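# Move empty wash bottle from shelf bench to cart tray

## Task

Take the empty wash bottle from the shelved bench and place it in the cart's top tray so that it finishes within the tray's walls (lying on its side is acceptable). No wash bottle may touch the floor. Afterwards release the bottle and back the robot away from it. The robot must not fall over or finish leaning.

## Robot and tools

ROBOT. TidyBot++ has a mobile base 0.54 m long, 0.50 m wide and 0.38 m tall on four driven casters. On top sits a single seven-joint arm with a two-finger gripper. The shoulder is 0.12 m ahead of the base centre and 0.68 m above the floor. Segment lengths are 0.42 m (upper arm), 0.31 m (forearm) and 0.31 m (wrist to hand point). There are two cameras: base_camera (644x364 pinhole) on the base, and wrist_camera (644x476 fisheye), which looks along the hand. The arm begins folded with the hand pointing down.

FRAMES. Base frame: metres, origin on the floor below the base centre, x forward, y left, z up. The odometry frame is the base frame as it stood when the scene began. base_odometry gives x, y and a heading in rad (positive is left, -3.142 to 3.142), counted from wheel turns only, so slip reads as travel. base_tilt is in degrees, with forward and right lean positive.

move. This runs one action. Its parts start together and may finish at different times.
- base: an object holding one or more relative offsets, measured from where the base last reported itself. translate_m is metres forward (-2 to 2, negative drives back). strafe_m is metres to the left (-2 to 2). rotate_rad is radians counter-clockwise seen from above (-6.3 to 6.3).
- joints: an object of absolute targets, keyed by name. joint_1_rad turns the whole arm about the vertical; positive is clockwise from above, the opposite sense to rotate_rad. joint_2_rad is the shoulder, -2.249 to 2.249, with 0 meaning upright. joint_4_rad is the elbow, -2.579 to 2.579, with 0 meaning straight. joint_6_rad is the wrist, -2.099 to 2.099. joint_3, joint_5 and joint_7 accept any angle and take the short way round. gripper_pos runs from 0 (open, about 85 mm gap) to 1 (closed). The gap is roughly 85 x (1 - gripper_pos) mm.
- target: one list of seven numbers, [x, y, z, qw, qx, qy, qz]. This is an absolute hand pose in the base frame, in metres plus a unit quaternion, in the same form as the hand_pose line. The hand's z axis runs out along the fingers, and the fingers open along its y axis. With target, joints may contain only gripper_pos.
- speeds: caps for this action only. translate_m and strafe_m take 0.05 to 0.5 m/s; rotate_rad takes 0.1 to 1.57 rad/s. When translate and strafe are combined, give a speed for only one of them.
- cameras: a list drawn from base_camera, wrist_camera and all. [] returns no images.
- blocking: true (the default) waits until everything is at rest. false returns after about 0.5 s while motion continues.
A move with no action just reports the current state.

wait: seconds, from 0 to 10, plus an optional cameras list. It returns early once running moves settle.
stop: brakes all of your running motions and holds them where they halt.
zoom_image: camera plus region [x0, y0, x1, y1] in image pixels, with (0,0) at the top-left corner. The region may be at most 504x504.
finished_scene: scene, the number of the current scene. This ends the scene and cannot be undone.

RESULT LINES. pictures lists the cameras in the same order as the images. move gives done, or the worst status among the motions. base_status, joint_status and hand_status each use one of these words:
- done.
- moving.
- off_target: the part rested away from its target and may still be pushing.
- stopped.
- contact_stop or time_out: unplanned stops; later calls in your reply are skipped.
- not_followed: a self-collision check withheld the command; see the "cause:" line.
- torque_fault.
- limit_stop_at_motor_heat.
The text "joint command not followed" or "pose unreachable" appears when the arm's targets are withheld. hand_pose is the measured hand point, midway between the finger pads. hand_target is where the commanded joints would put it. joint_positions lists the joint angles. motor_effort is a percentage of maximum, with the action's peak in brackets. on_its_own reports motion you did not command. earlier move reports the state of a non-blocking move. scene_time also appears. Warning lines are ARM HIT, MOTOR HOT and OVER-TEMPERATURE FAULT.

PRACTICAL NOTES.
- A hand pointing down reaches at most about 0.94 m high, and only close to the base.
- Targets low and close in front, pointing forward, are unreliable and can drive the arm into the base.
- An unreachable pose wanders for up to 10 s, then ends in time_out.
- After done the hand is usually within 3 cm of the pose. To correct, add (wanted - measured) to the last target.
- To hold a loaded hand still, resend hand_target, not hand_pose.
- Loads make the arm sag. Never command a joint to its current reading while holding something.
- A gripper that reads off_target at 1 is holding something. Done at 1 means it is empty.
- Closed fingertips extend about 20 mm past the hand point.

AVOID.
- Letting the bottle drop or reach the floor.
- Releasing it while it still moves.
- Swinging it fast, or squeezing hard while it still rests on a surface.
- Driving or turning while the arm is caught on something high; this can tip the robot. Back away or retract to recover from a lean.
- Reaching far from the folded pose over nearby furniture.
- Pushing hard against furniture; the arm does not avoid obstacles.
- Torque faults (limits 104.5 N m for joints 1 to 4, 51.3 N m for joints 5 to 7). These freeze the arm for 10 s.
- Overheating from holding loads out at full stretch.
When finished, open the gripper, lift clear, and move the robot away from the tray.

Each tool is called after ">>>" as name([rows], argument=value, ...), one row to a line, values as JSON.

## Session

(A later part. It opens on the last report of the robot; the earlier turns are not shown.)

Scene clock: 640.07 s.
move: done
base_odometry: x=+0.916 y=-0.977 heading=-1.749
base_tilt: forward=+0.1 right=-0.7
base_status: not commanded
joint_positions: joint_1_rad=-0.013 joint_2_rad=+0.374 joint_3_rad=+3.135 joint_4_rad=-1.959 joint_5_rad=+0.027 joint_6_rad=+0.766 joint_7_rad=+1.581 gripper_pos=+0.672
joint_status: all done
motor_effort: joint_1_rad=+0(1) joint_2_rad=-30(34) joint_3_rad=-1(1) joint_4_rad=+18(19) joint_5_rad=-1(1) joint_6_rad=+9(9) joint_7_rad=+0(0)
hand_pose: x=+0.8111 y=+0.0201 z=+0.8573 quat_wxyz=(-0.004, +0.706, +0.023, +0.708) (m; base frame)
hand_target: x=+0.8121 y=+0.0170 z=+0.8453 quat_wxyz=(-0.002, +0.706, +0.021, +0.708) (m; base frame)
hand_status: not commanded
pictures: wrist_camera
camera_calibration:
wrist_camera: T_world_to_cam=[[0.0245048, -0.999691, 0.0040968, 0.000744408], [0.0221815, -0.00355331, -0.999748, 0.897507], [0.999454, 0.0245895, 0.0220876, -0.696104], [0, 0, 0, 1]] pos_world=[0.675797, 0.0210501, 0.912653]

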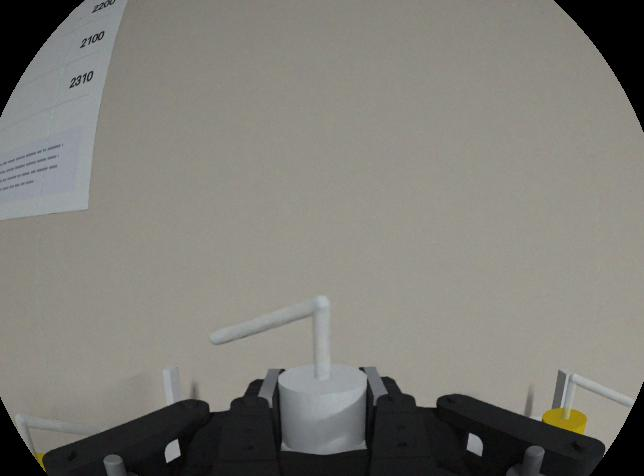

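>>> move(joints={"joint_2_rad": 0.425, "joint_4_rad": -1.993, "joint_6_rad": 0.825}, cameras=["wrist_camera"])

Scene clock: 646.53 s.
move: done
base_odometry: x=+0.916 y=-0.977 heading=-1.749
base_tilt: forward=+0.1 right=-0.7
base_status: not commanded
joint_positions: joint_1_rad=-0.013 joint_2_rad=+0.403 joint_3_rad=+3.135 joint_4_rad=-1.980 joint_5_rad=+0.027 joint_6_rad=+0.791 joint_7_rad=+1.581 gripper_pos=+0.672
joint_status: all done
motor_effort: joint_1_rad=-1(1) joint_2_rad=-31(34) joint_3_rad=-1(1) joint_4_rad=+17(19) joint_5_rad=-1(1) joint_6_rad=+9(9) joint_7_rad=+0(0)
hand_pose: x=+0.8111 y=+0.0203 z=+0.8344 quat_wxyz=(-0.004, +0.714, +0.023, +0.700) (m; base frame)
hand_target: x=+0.8115 y=+0.0171 z=+0.8226 quat_wxyz=(-0.003, +0.715, +0.021, +0.699) (m; base frame)
hand_status: not commanded
pictures: wrist_camera
camera_calibration:
wrist_camera: T_world_to_cam=[[0.0250925, -0.99968, 0.00329679, 0.00120696], [-0.0019421, -0.00334657, -0.999993, 0.894367], [0.999683, 0.0250859, -0.00202545, -0.675677], [0, 0, 0, 1]] pos_world=[0.67717, 0.0211496, 0.892988]

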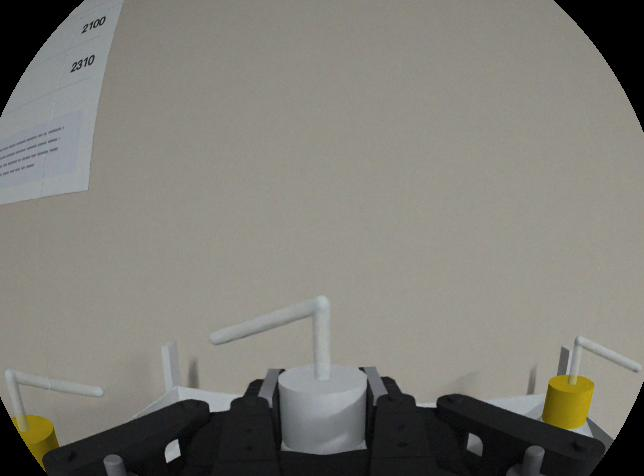

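>>> move(joints={"joint_2_rad": 0.437, "joint_4_rad": -2.002, "joint_6_rad": 0.855}, cameras=["wrist_camera"])

Scene clock: 659.00 s.
move: done
base_odometry: x=+0.916 y=-0.977 heading=-1.749
base_tilt: forward=+0.1 right=-0.7
base_status: not commanded
joint_positions: joint_1_rad=-0.013 joint_2_rad=+0.411 joint_3_rad=+3.135 joint_4_rad=-1.988 joint_5_rad=+0.027 joint_6_rad=+0.822 joint_7_rad=+1.581 gripper_pos=+0.672
joint_status: all done
motor_effort: joint_1_rad=-1(2) joint_2_rad=-32(33) joint_3_rad=-1(1) joint_4_rad=+17(17) joint_5_rad=+0(1) joint_6_rad=+8(9) joint_7_rad=+0(0)
hand_pose: x=+0.8107 y=+0.0204 z=+0.8340 quat_wxyz=(-0.005, +0.709, +0.023, +0.705) (m; base frame)
hand_target: x=+0.8112 y=+0.0173 z=+0.8190 quat_wxyz=(-0.003, +0.711, +0.021, +0.702) (m; base frame)
hand_status: not commanded
pictures: wrist_camera
camera_calibration:
wrist_camera: T_world_to_cam=[[0.0255412, -0.99967, 0.00276023, 0.00142155], [0.0125345, -0.00244066, -0.999918, 0.882178], [0.999595, 0.0255737, 0.012468, -0.687255], [0, 0, 0, 1]] pos_world=[0.675883, 0.0211498, 0.890671]

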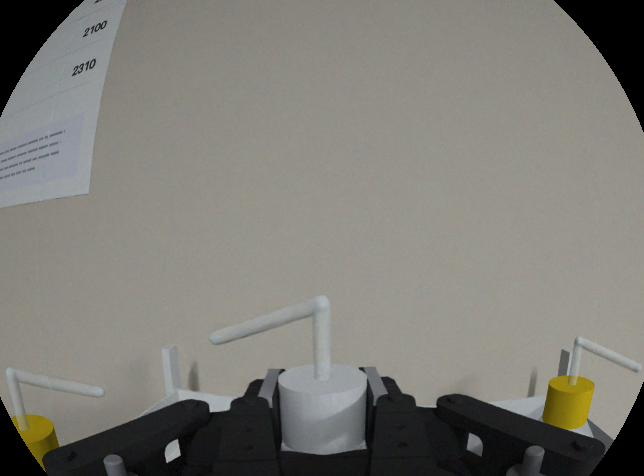

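>>> move(joints={"joint_2_rad": 0.447}, cameras=[])

>>> move(joints={"joint_2_rad": 0.457}, cameras=["wrist_camera"])

Scene clock: 667.90 s.
move: done
base_odometry: x=+0.916 y=-0.977 heading=-1.749
base_tilt: forward=+0.1 right=-0.7
base_status: not commanded
joint_positions: joint_1_rad=-0.013 joint_2_rad=+0.420 joint_3_rad=+3.135 joint_4_rad=-1.988 joint_5_rad=+0.027 joint_6_rad=+0.822 joint_7_rad=+1.581 gripper_pos=+0.672
joint_status: all done
motor_effort: joint_1_rad=-1(1) joint_2_rad=-31(34) joint_3_rad=-1(1) joint_4_rad=+16(17) joint_5_rad=+0(1) joint_6_rad=+8(9) joint_7_rad=+0(0)
hand_pose: x=+0.8120 y=+0.0204 z=+0.8276 quat_wxyz=(-0.005, +0.712, +0.023, +0.702) (m; base frame)
hand_target: x=+0.8125 y=+0.0173 z=+0.8121 quat_wxyz=(-0.003, +0.715, +0.021, +0.699) (m; base frame)
hand_status: not commanded
pictures: none
No camera images: "cameras" was empty.

Scene clock: 668.50 s.
move: done
base_odometry: x=+0.916 y=-0.977 heading=-1.749
base_tilt: forward=+0.1 right=-0.7
base_status: not commanded
joint_positions: joint_1_rad=-0.013 joint_2_rad=+0.430 joint_3_rad=+3.135 joint_4_rad=-1.988 joint_5_rad=+0.027 joint_6_rad=+0.822 joint_7_rad=+1.581 gripper_pos=+0.672
joint_status: all done
motor_effort: joint_1_rad=-1(1) joint_2_rad=-32(34) joint_3_rad=-1(1) joint_4_rad=+16(17) joint_5_rad=+0(1) joint_6_rad=+8(9) joint_7_rad=+0(0)
hand_pose: x=+0.8134 y=+0.0204 z=+0.8205 quat_wxyz=(-0.005, +0.716, +0.023, +0.698) (m; base frame)
hand_target: x=+0.8138 y=+0.0173 z=+0.8051 quat_wxyz=(-0.003, +0.718, +0.021, +0.695) (m; base frame)
hand_status: not commanded
pictures: wrist_camera
camera_calibration:
wrist_camera: T_world_to_cam=[[0.0255955, -0.999669, 0.00256143, 0.00149266], [-0.00696951, -0.00274065, -0.999972, 0.884568], [0.999648, 0.0255769, -0.00703735, -0.673773], [0, 0, 0, 1]] pos_world=[0.679663, 0.0211495, 0.879797]

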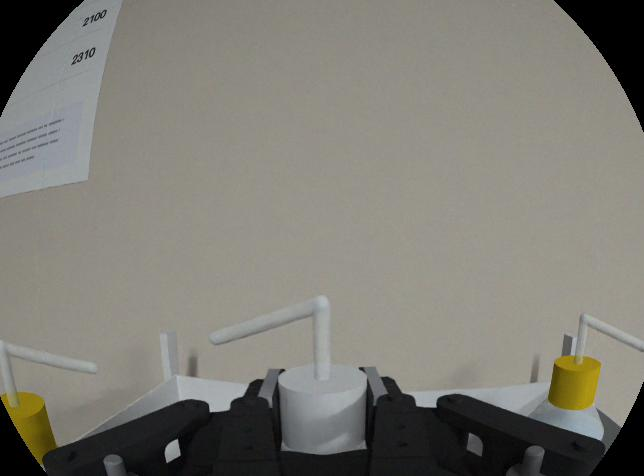

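>>> move(joints={"joint_2_rad": 0.463}, cameras=[])

>>> move(joints={"joint_2_rad": 0.469}, cameras=["wrist_camera"])

Scene clock: 681.87 s.
move: done
base_odometry: x=+0.916 y=-0.977 heading=-1.749
base_tilt: forward=+0.1 right=-0.7
base_status: not commanded
joint_positions: joint_1_rad=-0.013 joint_2_rad=+0.435 joint_3_rad=+3.135 joint_4_rad=-1.988 joint_5_rad=+0.027 joint_6_rad=+0.822 joint_7_rad=+1.581 gripper_pos=+0.672
joint_status: all done
motor_effort: joint_1_rad=+1(1) joint_2_rad=-33(33) joint_3_rad=-1(1) joint_4_rad=+16(17) joint_5_rad=+0(1) joint_6_rad=+8(9) joint_7_rad=+0(0)
hand_pose: x=+0.8140 y=+0.0205 z=+0.8170 quat_wxyz=(-0.005, +0.718, +0.023, +0.696) (m; base frame)
hand_target: x=+0.8145 y=+0.0173 z=+0.8010 quat_wxyz=(-0.003, +0.721, +0.021, +0.693) (m; base frame)
hand_status: not commanded
pictures: none
No camera images: "cameras" was empty.

Scene clock: 682.40 s.
move: done
base_odometry: x=+0.916 y=-0.977 heading=-1.749
base_tilt: forward=+0.1 right=-0.7
base_status: not commanded
joint_positions: joint_1_rad=-0.013 joint_2_rad=+0.441 joint_3_rad=+3.135 joint_4_rad=-1.988 joint_5_rad=+0.027 joint_6_rad=+0.822 joint_7_rad=+1.581 gripper_pos=+0.672
joint_status: all done
motor_effort: joint_1_rad=+1(1) joint_2_rad=-33(33) joint_3_rad=-1(1) joint_4_rad=+17(17) joint_5_rad=-1(1) joint_6_rad=+9(9) joint_7_rad=+0(0)
hand_pose: x=+0.8148 y=+0.0205 z=+0.8130 quat_wxyz=(-0.005, +0.720, +0.023, +0.694) (m; base frame)
hand_target: x=+0.8152 y=+0.0173 z=+0.7968 quat_wxyz=(-0.003, +0.723, +0.021, +0.691) (m; base frame)
hand_status: not commanded
pictures: wrist_camera
camera_calibration:
wrist_camera: T_world_to_cam=[[0.0256256, -0.999669, 0.00238628, 0.00168713], [-0.017877, -0.00284494, -0.999836, 0.885818], [0.999512, 0.0255788, -0.017944, -0.666285], [0, 0, 0, 1]] pos_world=[0.681752, 0.0212494, 0.873713]

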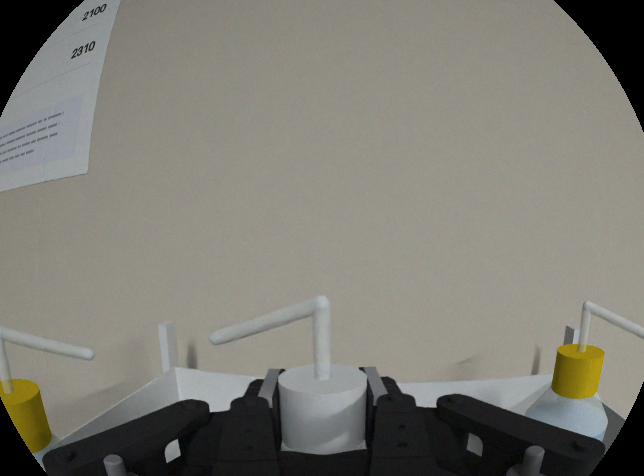

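>>> move(joints={"joint_2_rad": 0.475}, cameras=[])

>>> move(joints={"joint_2_rad": 0.480}, cameras=["wrist_camera"])

Scene clock: 694.03 s.
move: done
base_odometry: x=+0.916 y=-0.977 heading=-1.749
base_tilt: forward=+0.2 right=-0.7
base_status: not commanded
joint_positions: joint_1_rad=-0.013 joint_2_rad=+0.447 joint_3_rad=+3.135 joint_4_rad=-1.988 joint_5_rad=+0.027 joint_6_rad=+0.822 joint_7_rad=+1.581 gripper_pos=+0.672
joint_status: all done
motor_effort: joint_1_rad=+0(1) joint_2_rad=-32(34) joint_3_rad=-1(1) joint_4_rad=+17(17) joint_5_rad=-1(1) joint_6_rad=+9(9) joint_7_rad=+0(0)
hand_pose: x=+0.8156 y=+0.0205 z=+0.8088 quat_wxyz=(-0.005, +0.722, +0.023, +0.692) (m; base frame)
hand_target: x=+0.8159 y=+0.0173 z=+0.7926 quat_wxyz=(-0.004, +0.725, +0.021, +0.689) (m; base frame)
hand_status: not commanded
pictures: none
No camera images: "cameras" was empty.

Scene clock: 694.53 s.
move: done
base_odometry: x=+0.916 y=-0.977 heading=-1.749
base_tilt: forward=+0.2 right=-0.7
base_status: not commanded
joint_positions: joint_1_rad=-0.013 joint_2_rad=+0.452 joint_3_rad=+3.135 joint_4_rad=-1.988 joint_5_rad=+0.027 joint_6_rad=+0.822 joint_7_rad=+1.581 gripper_pos=+0.672
joint_status: all done
motor_effort: joint_1_rad=+0(1) joint_2_rad=-32(34) joint_3_rad=-1(1) joint_4_rad=+16(17) joint_5_rad=+0(1) joint_6_rad=+9(9) joint_7_rad=+0(0)
hand_pose: x=+0.8162 y=+0.0205 z=+0.8055 quat_wxyz=(-0.005, +0.723, +0.023, +0.690) (m; base frame)
hand_target: x=+0.8164 y=+0.0173 z=+0.7891 quat_wxyz=(-0.004, +0.726, +0.021, +0.687) (m; base frame)
hand_status: not commanded
pictures: wrist_camera
camera_calibration:
wrist_camera: T_world_to_cam=[[0.025658, -0.999668, 0.00230745, 0.0016939], [-0.0285819, -0.00304086, -0.999587, 0.886979], [0.999262, 0.0255815, -0.0286505, -0.65902], [0, 0, 0, 1]] pos_world=[0.683842, 0.0212492, 0.867727]

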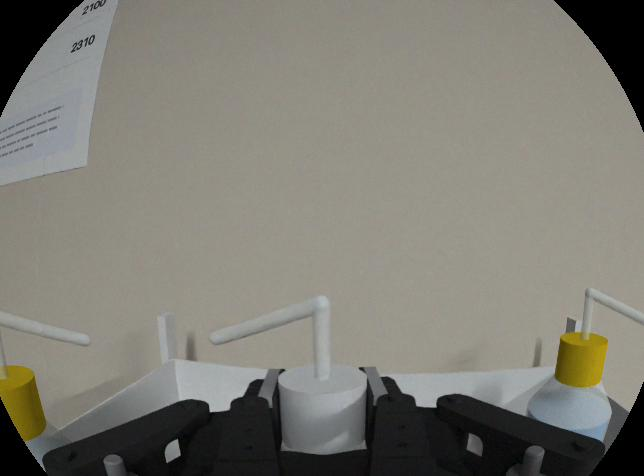

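>>> move(joints={"joint_2_rad": 0.485}, cameras=[])

>>> move(joints={"joint_2_rad": 0.490}, cameras=["wrist_camera"])

Scene clock: 707.97 s.
move: done
base_odometry: x=+0.916 y=-0.977 heading=-1.749
base_tilt: forward=+0.1 right=-0.7
base_status: not commanded
joint_positions: joint_1_rad=-0.013 joint_2_rad=+0.457 joint_3_rad=+3.135 joint_4_rad=-1.988 joint_5_rad=+0.027 joint_6_rad=+0.822 joint_7_rad=+1.581 gripper_pos=+0.672
joint_status: all done
motor_effort: joint_1_rad=+0(1) joint_2_rad=-33(34) joint_3_rad=-1(1) joint_4_rad=+17(17) joint_5_rad=+0(1) joint_6_rad=+8(9) joint_7_rad=+0(0)
hand_pose: x=+0.8168 y=+0.0205 z=+0.8021 quat_wxyz=(-0.005, +0.725, +0.023, +0.688) (m; base frame)
hand_target: x=+0.8170 y=+0.0173 z=+0.7856 quat_wxyz=(-0.004, +0.728, +0.021, +0.685) (m; base frame)
hand_status: not commanded
pictures: none
No camera images: "cameras" was empty.

Scene clock: 708.43 s.
move: done
base_odometry: x=+0.916 y=-0.977 heading=-1.749
base_tilt: forward=+0.1 right=-0.7
base_status: not commanded
joint_positions: joint_1_rad=-0.013 joint_2_rad=+0.459 joint_3_rad=+3.135 joint_4_rad=-1.988 joint_5_rad=+0.027 joint_6_rad=+0.823 joint_7_rad=+1.581 gripper_pos=+0.672
joint_status: all done
motor_effort: joint_1_rad=+0(1) joint_2_rad=-32(33) joint_3_rad=-1(1) joint_4_rad=+16(16) joint_5_rad=+0(1) joint_6_rad=+8(8) joint_7_rad=+0(0)
hand_pose: x=+0.8171 y=+0.0205 z=+0.8005 quat_wxyz=(-0.005, +0.726, +0.023, +0.688) (m; base frame)
hand_target: x=+0.8175 y=+0.0173 z=+0.7821 quat_wxyz=(-0.004, +0.730, +0.021, +0.683) (m; base frame)
hand_status: not commanded
pictures: wrist_camera
camera_calibration:
wrist_camera: T_world_to_cam=[[0.0256766, -0.999668, 0.00213524, 0.00180637], [-0.0352953, -0.00304118, -0.999372, 0.887242], [0.999047, 0.0255851, -0.0353617, -0.65449], [0, 0, 0, 1]] pos_world=[0.685135, 0.0212492, 0.863537]

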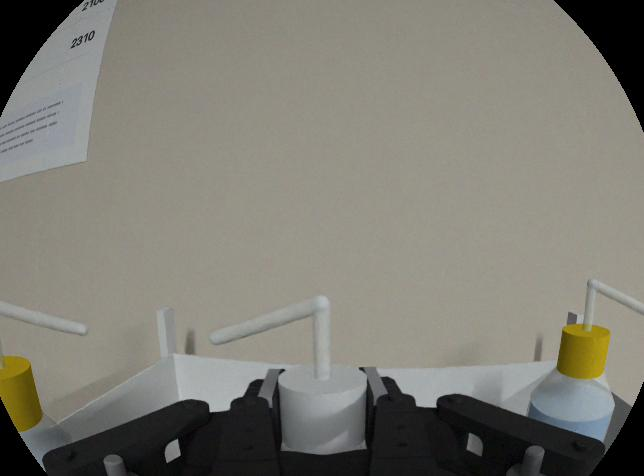

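>>> move(joints={"joint_2_rad": 0.495}, cameras=["wrist_camera"])

Scene clock: 714.73 s.
move: done
base_odometry: x=+0.916 y=-0.977 heading=-1.749
base_tilt: forward=+0.1 right=-0.7
base_status: not commanded
joint_positions: joint_1_rad=-0.013 joint_2_rad=+0.460 joint_3_rad=+3.135 joint_4_rad=-1.988 joint_5_rad=+0.027 joint_6_rad=+0.824 joint_7_rad=+1.581 gripper_pos=+0.672
joint_status: all done
motor_effort: joint_1_rad=+0(1) joint_2_rad=-32(33) joint_3_rad=-1(1) joint_4_rad=+16(16) joint_5_rad=+0(1) joint_6_rad=+7(8) joint_7_rad=+0(0)
hand_pose: x=+0.8172 y=+0.0205 z=+0.8004 quat_wxyz=(-0.005, +0.725, +0.023, +0.688) (m; base frame)
hand_target: x=+0.8180 y=+0.0173 z=+0.7786 quat_wxyz=(-0.004, +0.732, +0.021, +0.681) (m; base frame)
hand_status: not commanded
pictures: wrist_camera
camera_calibration:
wrist_camera: T_world_to_cam=[[0.0256724, -0.999668, 0.00214828, 0.00179579], [-0.0347909, -0.00304115, -0.99939, 0.886714], [0.999065, 0.025582, -0.0348574, -0.655045], [0, 0, 0, 1]] pos_world=[0.685236, 0.0212492, 0.863336]

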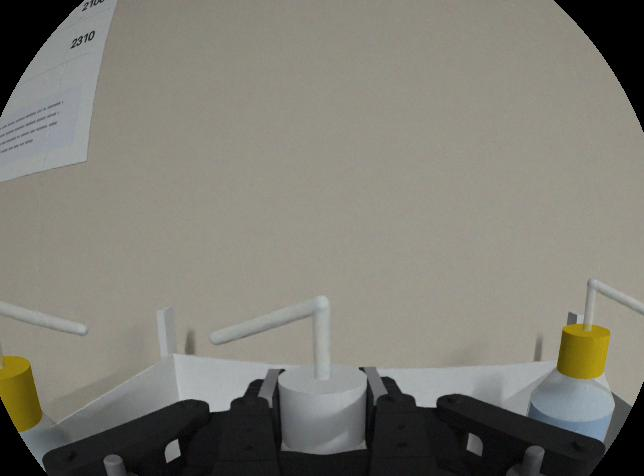

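>>> move(joints={"joint_2_rad": 0.488}, cameras=[])

>>> move(joints={"gripper_pos": 0.4}, cameras=["wrist_camera"])

Scene clock: 727.37 s.
move: done
base_odometry: x=+0.916 y=-0.977 heading=-1.749
base_tilt: forward=+0.2 right=-0.7
base_status: not commanded
joint_positions: joint_1_rad=-0.013 joint_2_rad=+0.460 joint_3_rad=+3.135 joint_4_rad=-1.988 joint_5_rad=+0.027 joint_6_rad=+0.824 joint_7_rad=+1.581 gripper_pos=+0.672
joint_status: all done
motor_effort: joint_1_rad=+0(1) joint_2_rad=-32(32) joint_3_rad=-1(1) joint_4_rad=+16(16) joint_5_rad=+0(1) joint_6_rad=+7(8) joint_7_rad=+0(0)
hand_pose: x=+0.8172 y=+0.0205 z=+0.8004 quat_wxyz=(-0.005, +0.725, +0.023, +0.688) (m; base frame)
hand_target: x=+0.8173 y=+0.0173 z=+0.7835 quat_wxyz=(-0.004, +0.729, +0.021, +0.684) (m; base frame)
hand_status: not commanded
pictures: none
No camera images: "cameras" was empty.

Scene clock: 728.17 s.
move: done
base_odometry: x=+0.916 y=-0.977 heading=-1.749
base_tilt: forward=+0.1 right=-0.7
base_status: not commanded
joint_positions: joint_1_rad=-0.013 joint_2_rad=+0.461 joint_3_rad=+3.135 joint_4_rad=-1.988 joint_5_rad=+0.027 joint_6_rad=+0.825 joint_7_rad=+1.581 gripper_pos=+0.400
joint_status: all done
motor_effort: joint_1_rad=+0(1) joint_2_rad=-33(33) joint_3_rad=-1(1) joint_4_rad=+16(16) joint_5_rad=+0(1) joint_6_rad=+8(9) joint_7_rad=+0(0)
hand_pose: x=+0.8173 y=+0.0205 z=+0.8001 quat_wxyz=(-0.005, +0.725, +0.023, +0.688) (m; base frame)
hand_target: x=+0.8173 y=+0.0173 z=+0.7835 quat_wxyz=(-0.004, +0.729, +0.021, +0.684) (m; base frame)
hand_status: not commanded
pictures: wrist_camera
camera_calibration:
wrist_camera: T_world_to_cam=[[0.0256724, -0.999668, 0.00214828, 0.00179387], [-0.0347909, -0.00304115, -0.99939, 0.886418], [0.999065, 0.025582, -0.0348574, -0.655155], [0, 0, 0, 1]] pos_world=[0.685336, 0.0212492, 0.863036]

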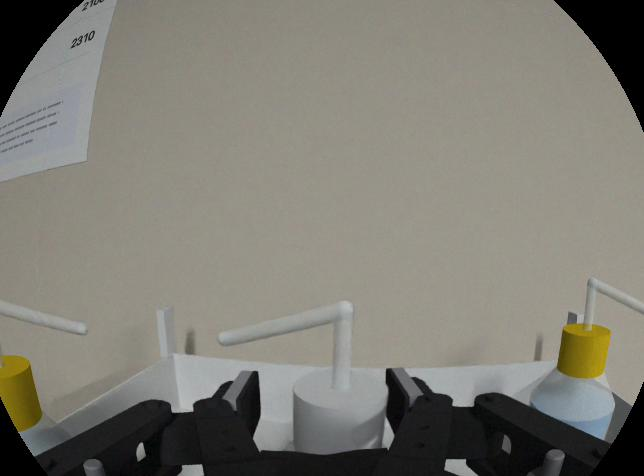

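>>> move(joints={"gripper_pos": 0.2}, cameras=["wrist_camera"])

Scene clock: 735.10 s.
move: done
base_odometry: x=+0.916 y=-0.977 heading=-1.749
base_tilt: forward=+0.1 right=-0.7
base_status: not commanded
joint_positions: joint_1_rad=-0.013 joint_2_rad=+0.461 joint_3_rad=+3.135 joint_4_rad=-1.988 joint_5_rad=+0.027 joint_6_rad=+0.825 joint_7_rad=+1.581 gripper_pos=+0.200
joint_status: all done
motor_effort: joint_1_rad=+0(1) joint_2_rad=-31(33) joint_3_rad=-1(1) joint_4_rad=+16(16) joint_5_rad=+0(1) joint_6_rad=+8(8) joint_7_rad=+0(0)
hand_pose: x=+0.8173 y=+0.0205 z=+0.8001 quat_wxyz=(-0.005, +0.725, +0.023, +0.688) (m; base frame)
hand_target: x=+0.8173 y=+0.0173 z=+0.7835 quat_wxyz=(-0.004, +0.729, +0.021, +0.684) (m; base frame)
hand_status: not commanded
pictures: wrist_camera
camera_calibration:
wrist_camera: T_world_to_cam=[[0.0256724, -0.999668, 0.00214828, 0.00179387], [-0.0347909, -0.00304115, -0.99939, 0.886418], [0.999065, 0.025582, -0.0348574, -0.655155], [0, 0, 0, 1]] pos_world=[0.685336, 0.0212492, 0.863036]

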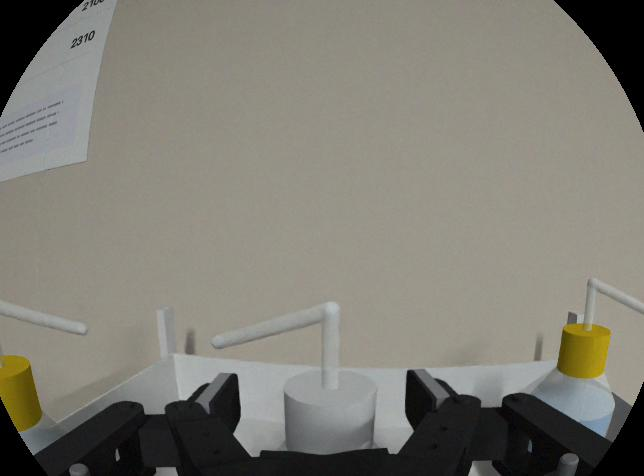

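>>> move(base={"translate_m": -0.25}, speeds={"translate_m": 0.12}, cameras=["wrist_camera"])

Scene clock: 744.63 s.
move: done
base_odometry: x=+0.960 y=-0.731 heading=-1.749
base_tilt: forward=+0.1 right=-0.7
base_status: done
joint_positions: joint_1_rad=-0.013 joint_2_rad=+0.465 joint_3_rad=+3.135 joint_4_rad=-1.990 joint_5_rad=+0.027 joint_6_rad=+0.825 joint_7_rad=+1.581 gripper_pos=+0.200
joint_status: not commanded
motor_effort: joint_1_rad=+0(2) joint_2_rad=-32(34) joint_3_rad=-1(2) joint_4_rad=+15(17) joint_5_rad=+0(1) joint_6_rad=+8(9) joint_7_rad=+0(0)
hand_pose: x=+0.8173 y=+0.0205 z=+0.7960 quat_wxyz=(-0.005, +0.728, +0.023, +0.686) (m; base frame)
hand_target: x=+0.8173 y=+0.0173 z=+0.7835 quat_wxyz=(-0.004, +0.729, +0.021, +0.684) (m; base frame)
hand_status: not commanded
pictures: wrist_camera
camera_calibration:
wrist_camera: T_world_to_cam=[[0.0256939, -0.999668, 0.0020859, 0.00182944], [-0.0410998, -0.00314118, -0.99915, 0.887365], [0.998825, 0.0255863, -0.0411668, -0.65007], [0, 0, 0, 1]] pos_world=[0.685729, 0.0212491, 0.859845]

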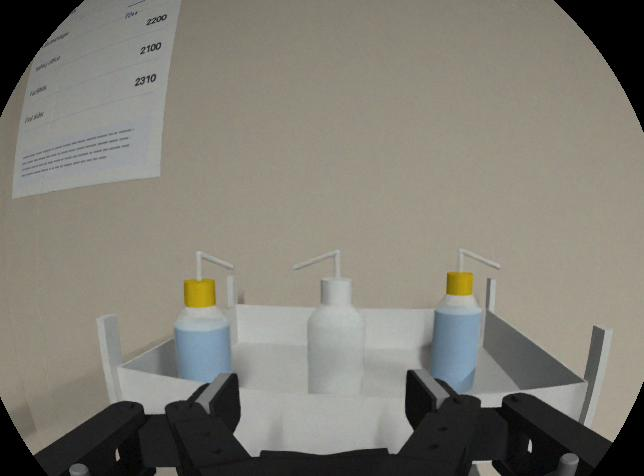

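>>> move(base={"translate_m": -0.2}, speeds={"translate_m": 0.3}, cameras=["wrist_camera"])

>>> finished_scene(scene=1)

Scene clock: 756.03 s.
move: done
base_odometry: x=+0.995 y=-0.534 heading=-1.748
base_tilt: forward=+0.2 right=-0.7
base_status: done
joint_positions: joint_1_rad=-0.013 joint_2_rad=+0.467 joint_3_rad=+3.135 joint_4_rad=-1.992 joint_5_rad=+0.027 joint_6_rad=+0.825 joint_7_rad=+1.581 gripper_pos=+0.200
joint_status: not commanded
motor_effort: joint_1_rad=+0(2) joint_2_rad=-33(34) joint_3_rad=-1(2) joint_4_rad=+16(17) joint_5_rad=-1(1) joint_6_rad=+8(9) joint_7_rad=+0(0)
hand_pose: x=+0.8170 y=+0.0205 z=+0.7935 quat_wxyz=(-0.005, +0.729, +0.023, +0.684) (m; base frame)
hand_target: x=+0.8173 y=+0.0173 z=+0.7835 quat_wxyz=(-0.004, +0.729, +0.021, +0.684) (m; base frame)
hand_status: not commanded
pictures: wrist_camera
camera_calibration:
wrist_camera: T_world_to_cam=[[0.0257007, -0.999668, 0.00197812, 0.00192145], [-0.0453039, -0.00314147, -0.998968, 0.888099], [0.998643, 0.0255846, -0.0453696, -0.646418], [0, 0, 0, 1]] pos_world=[0.685725, 0.0212491, 0.857852]

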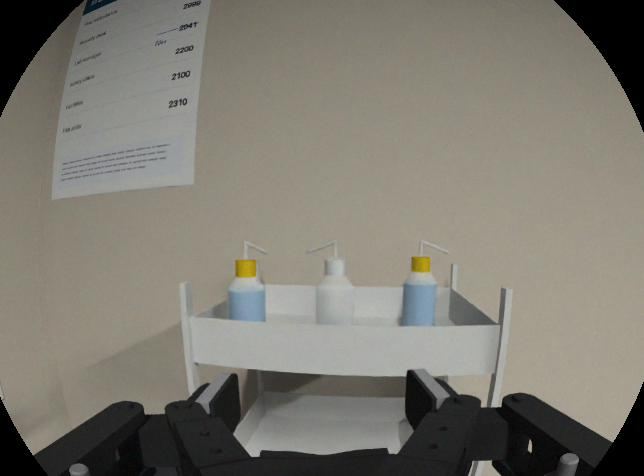

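The scene is finished: the task was done.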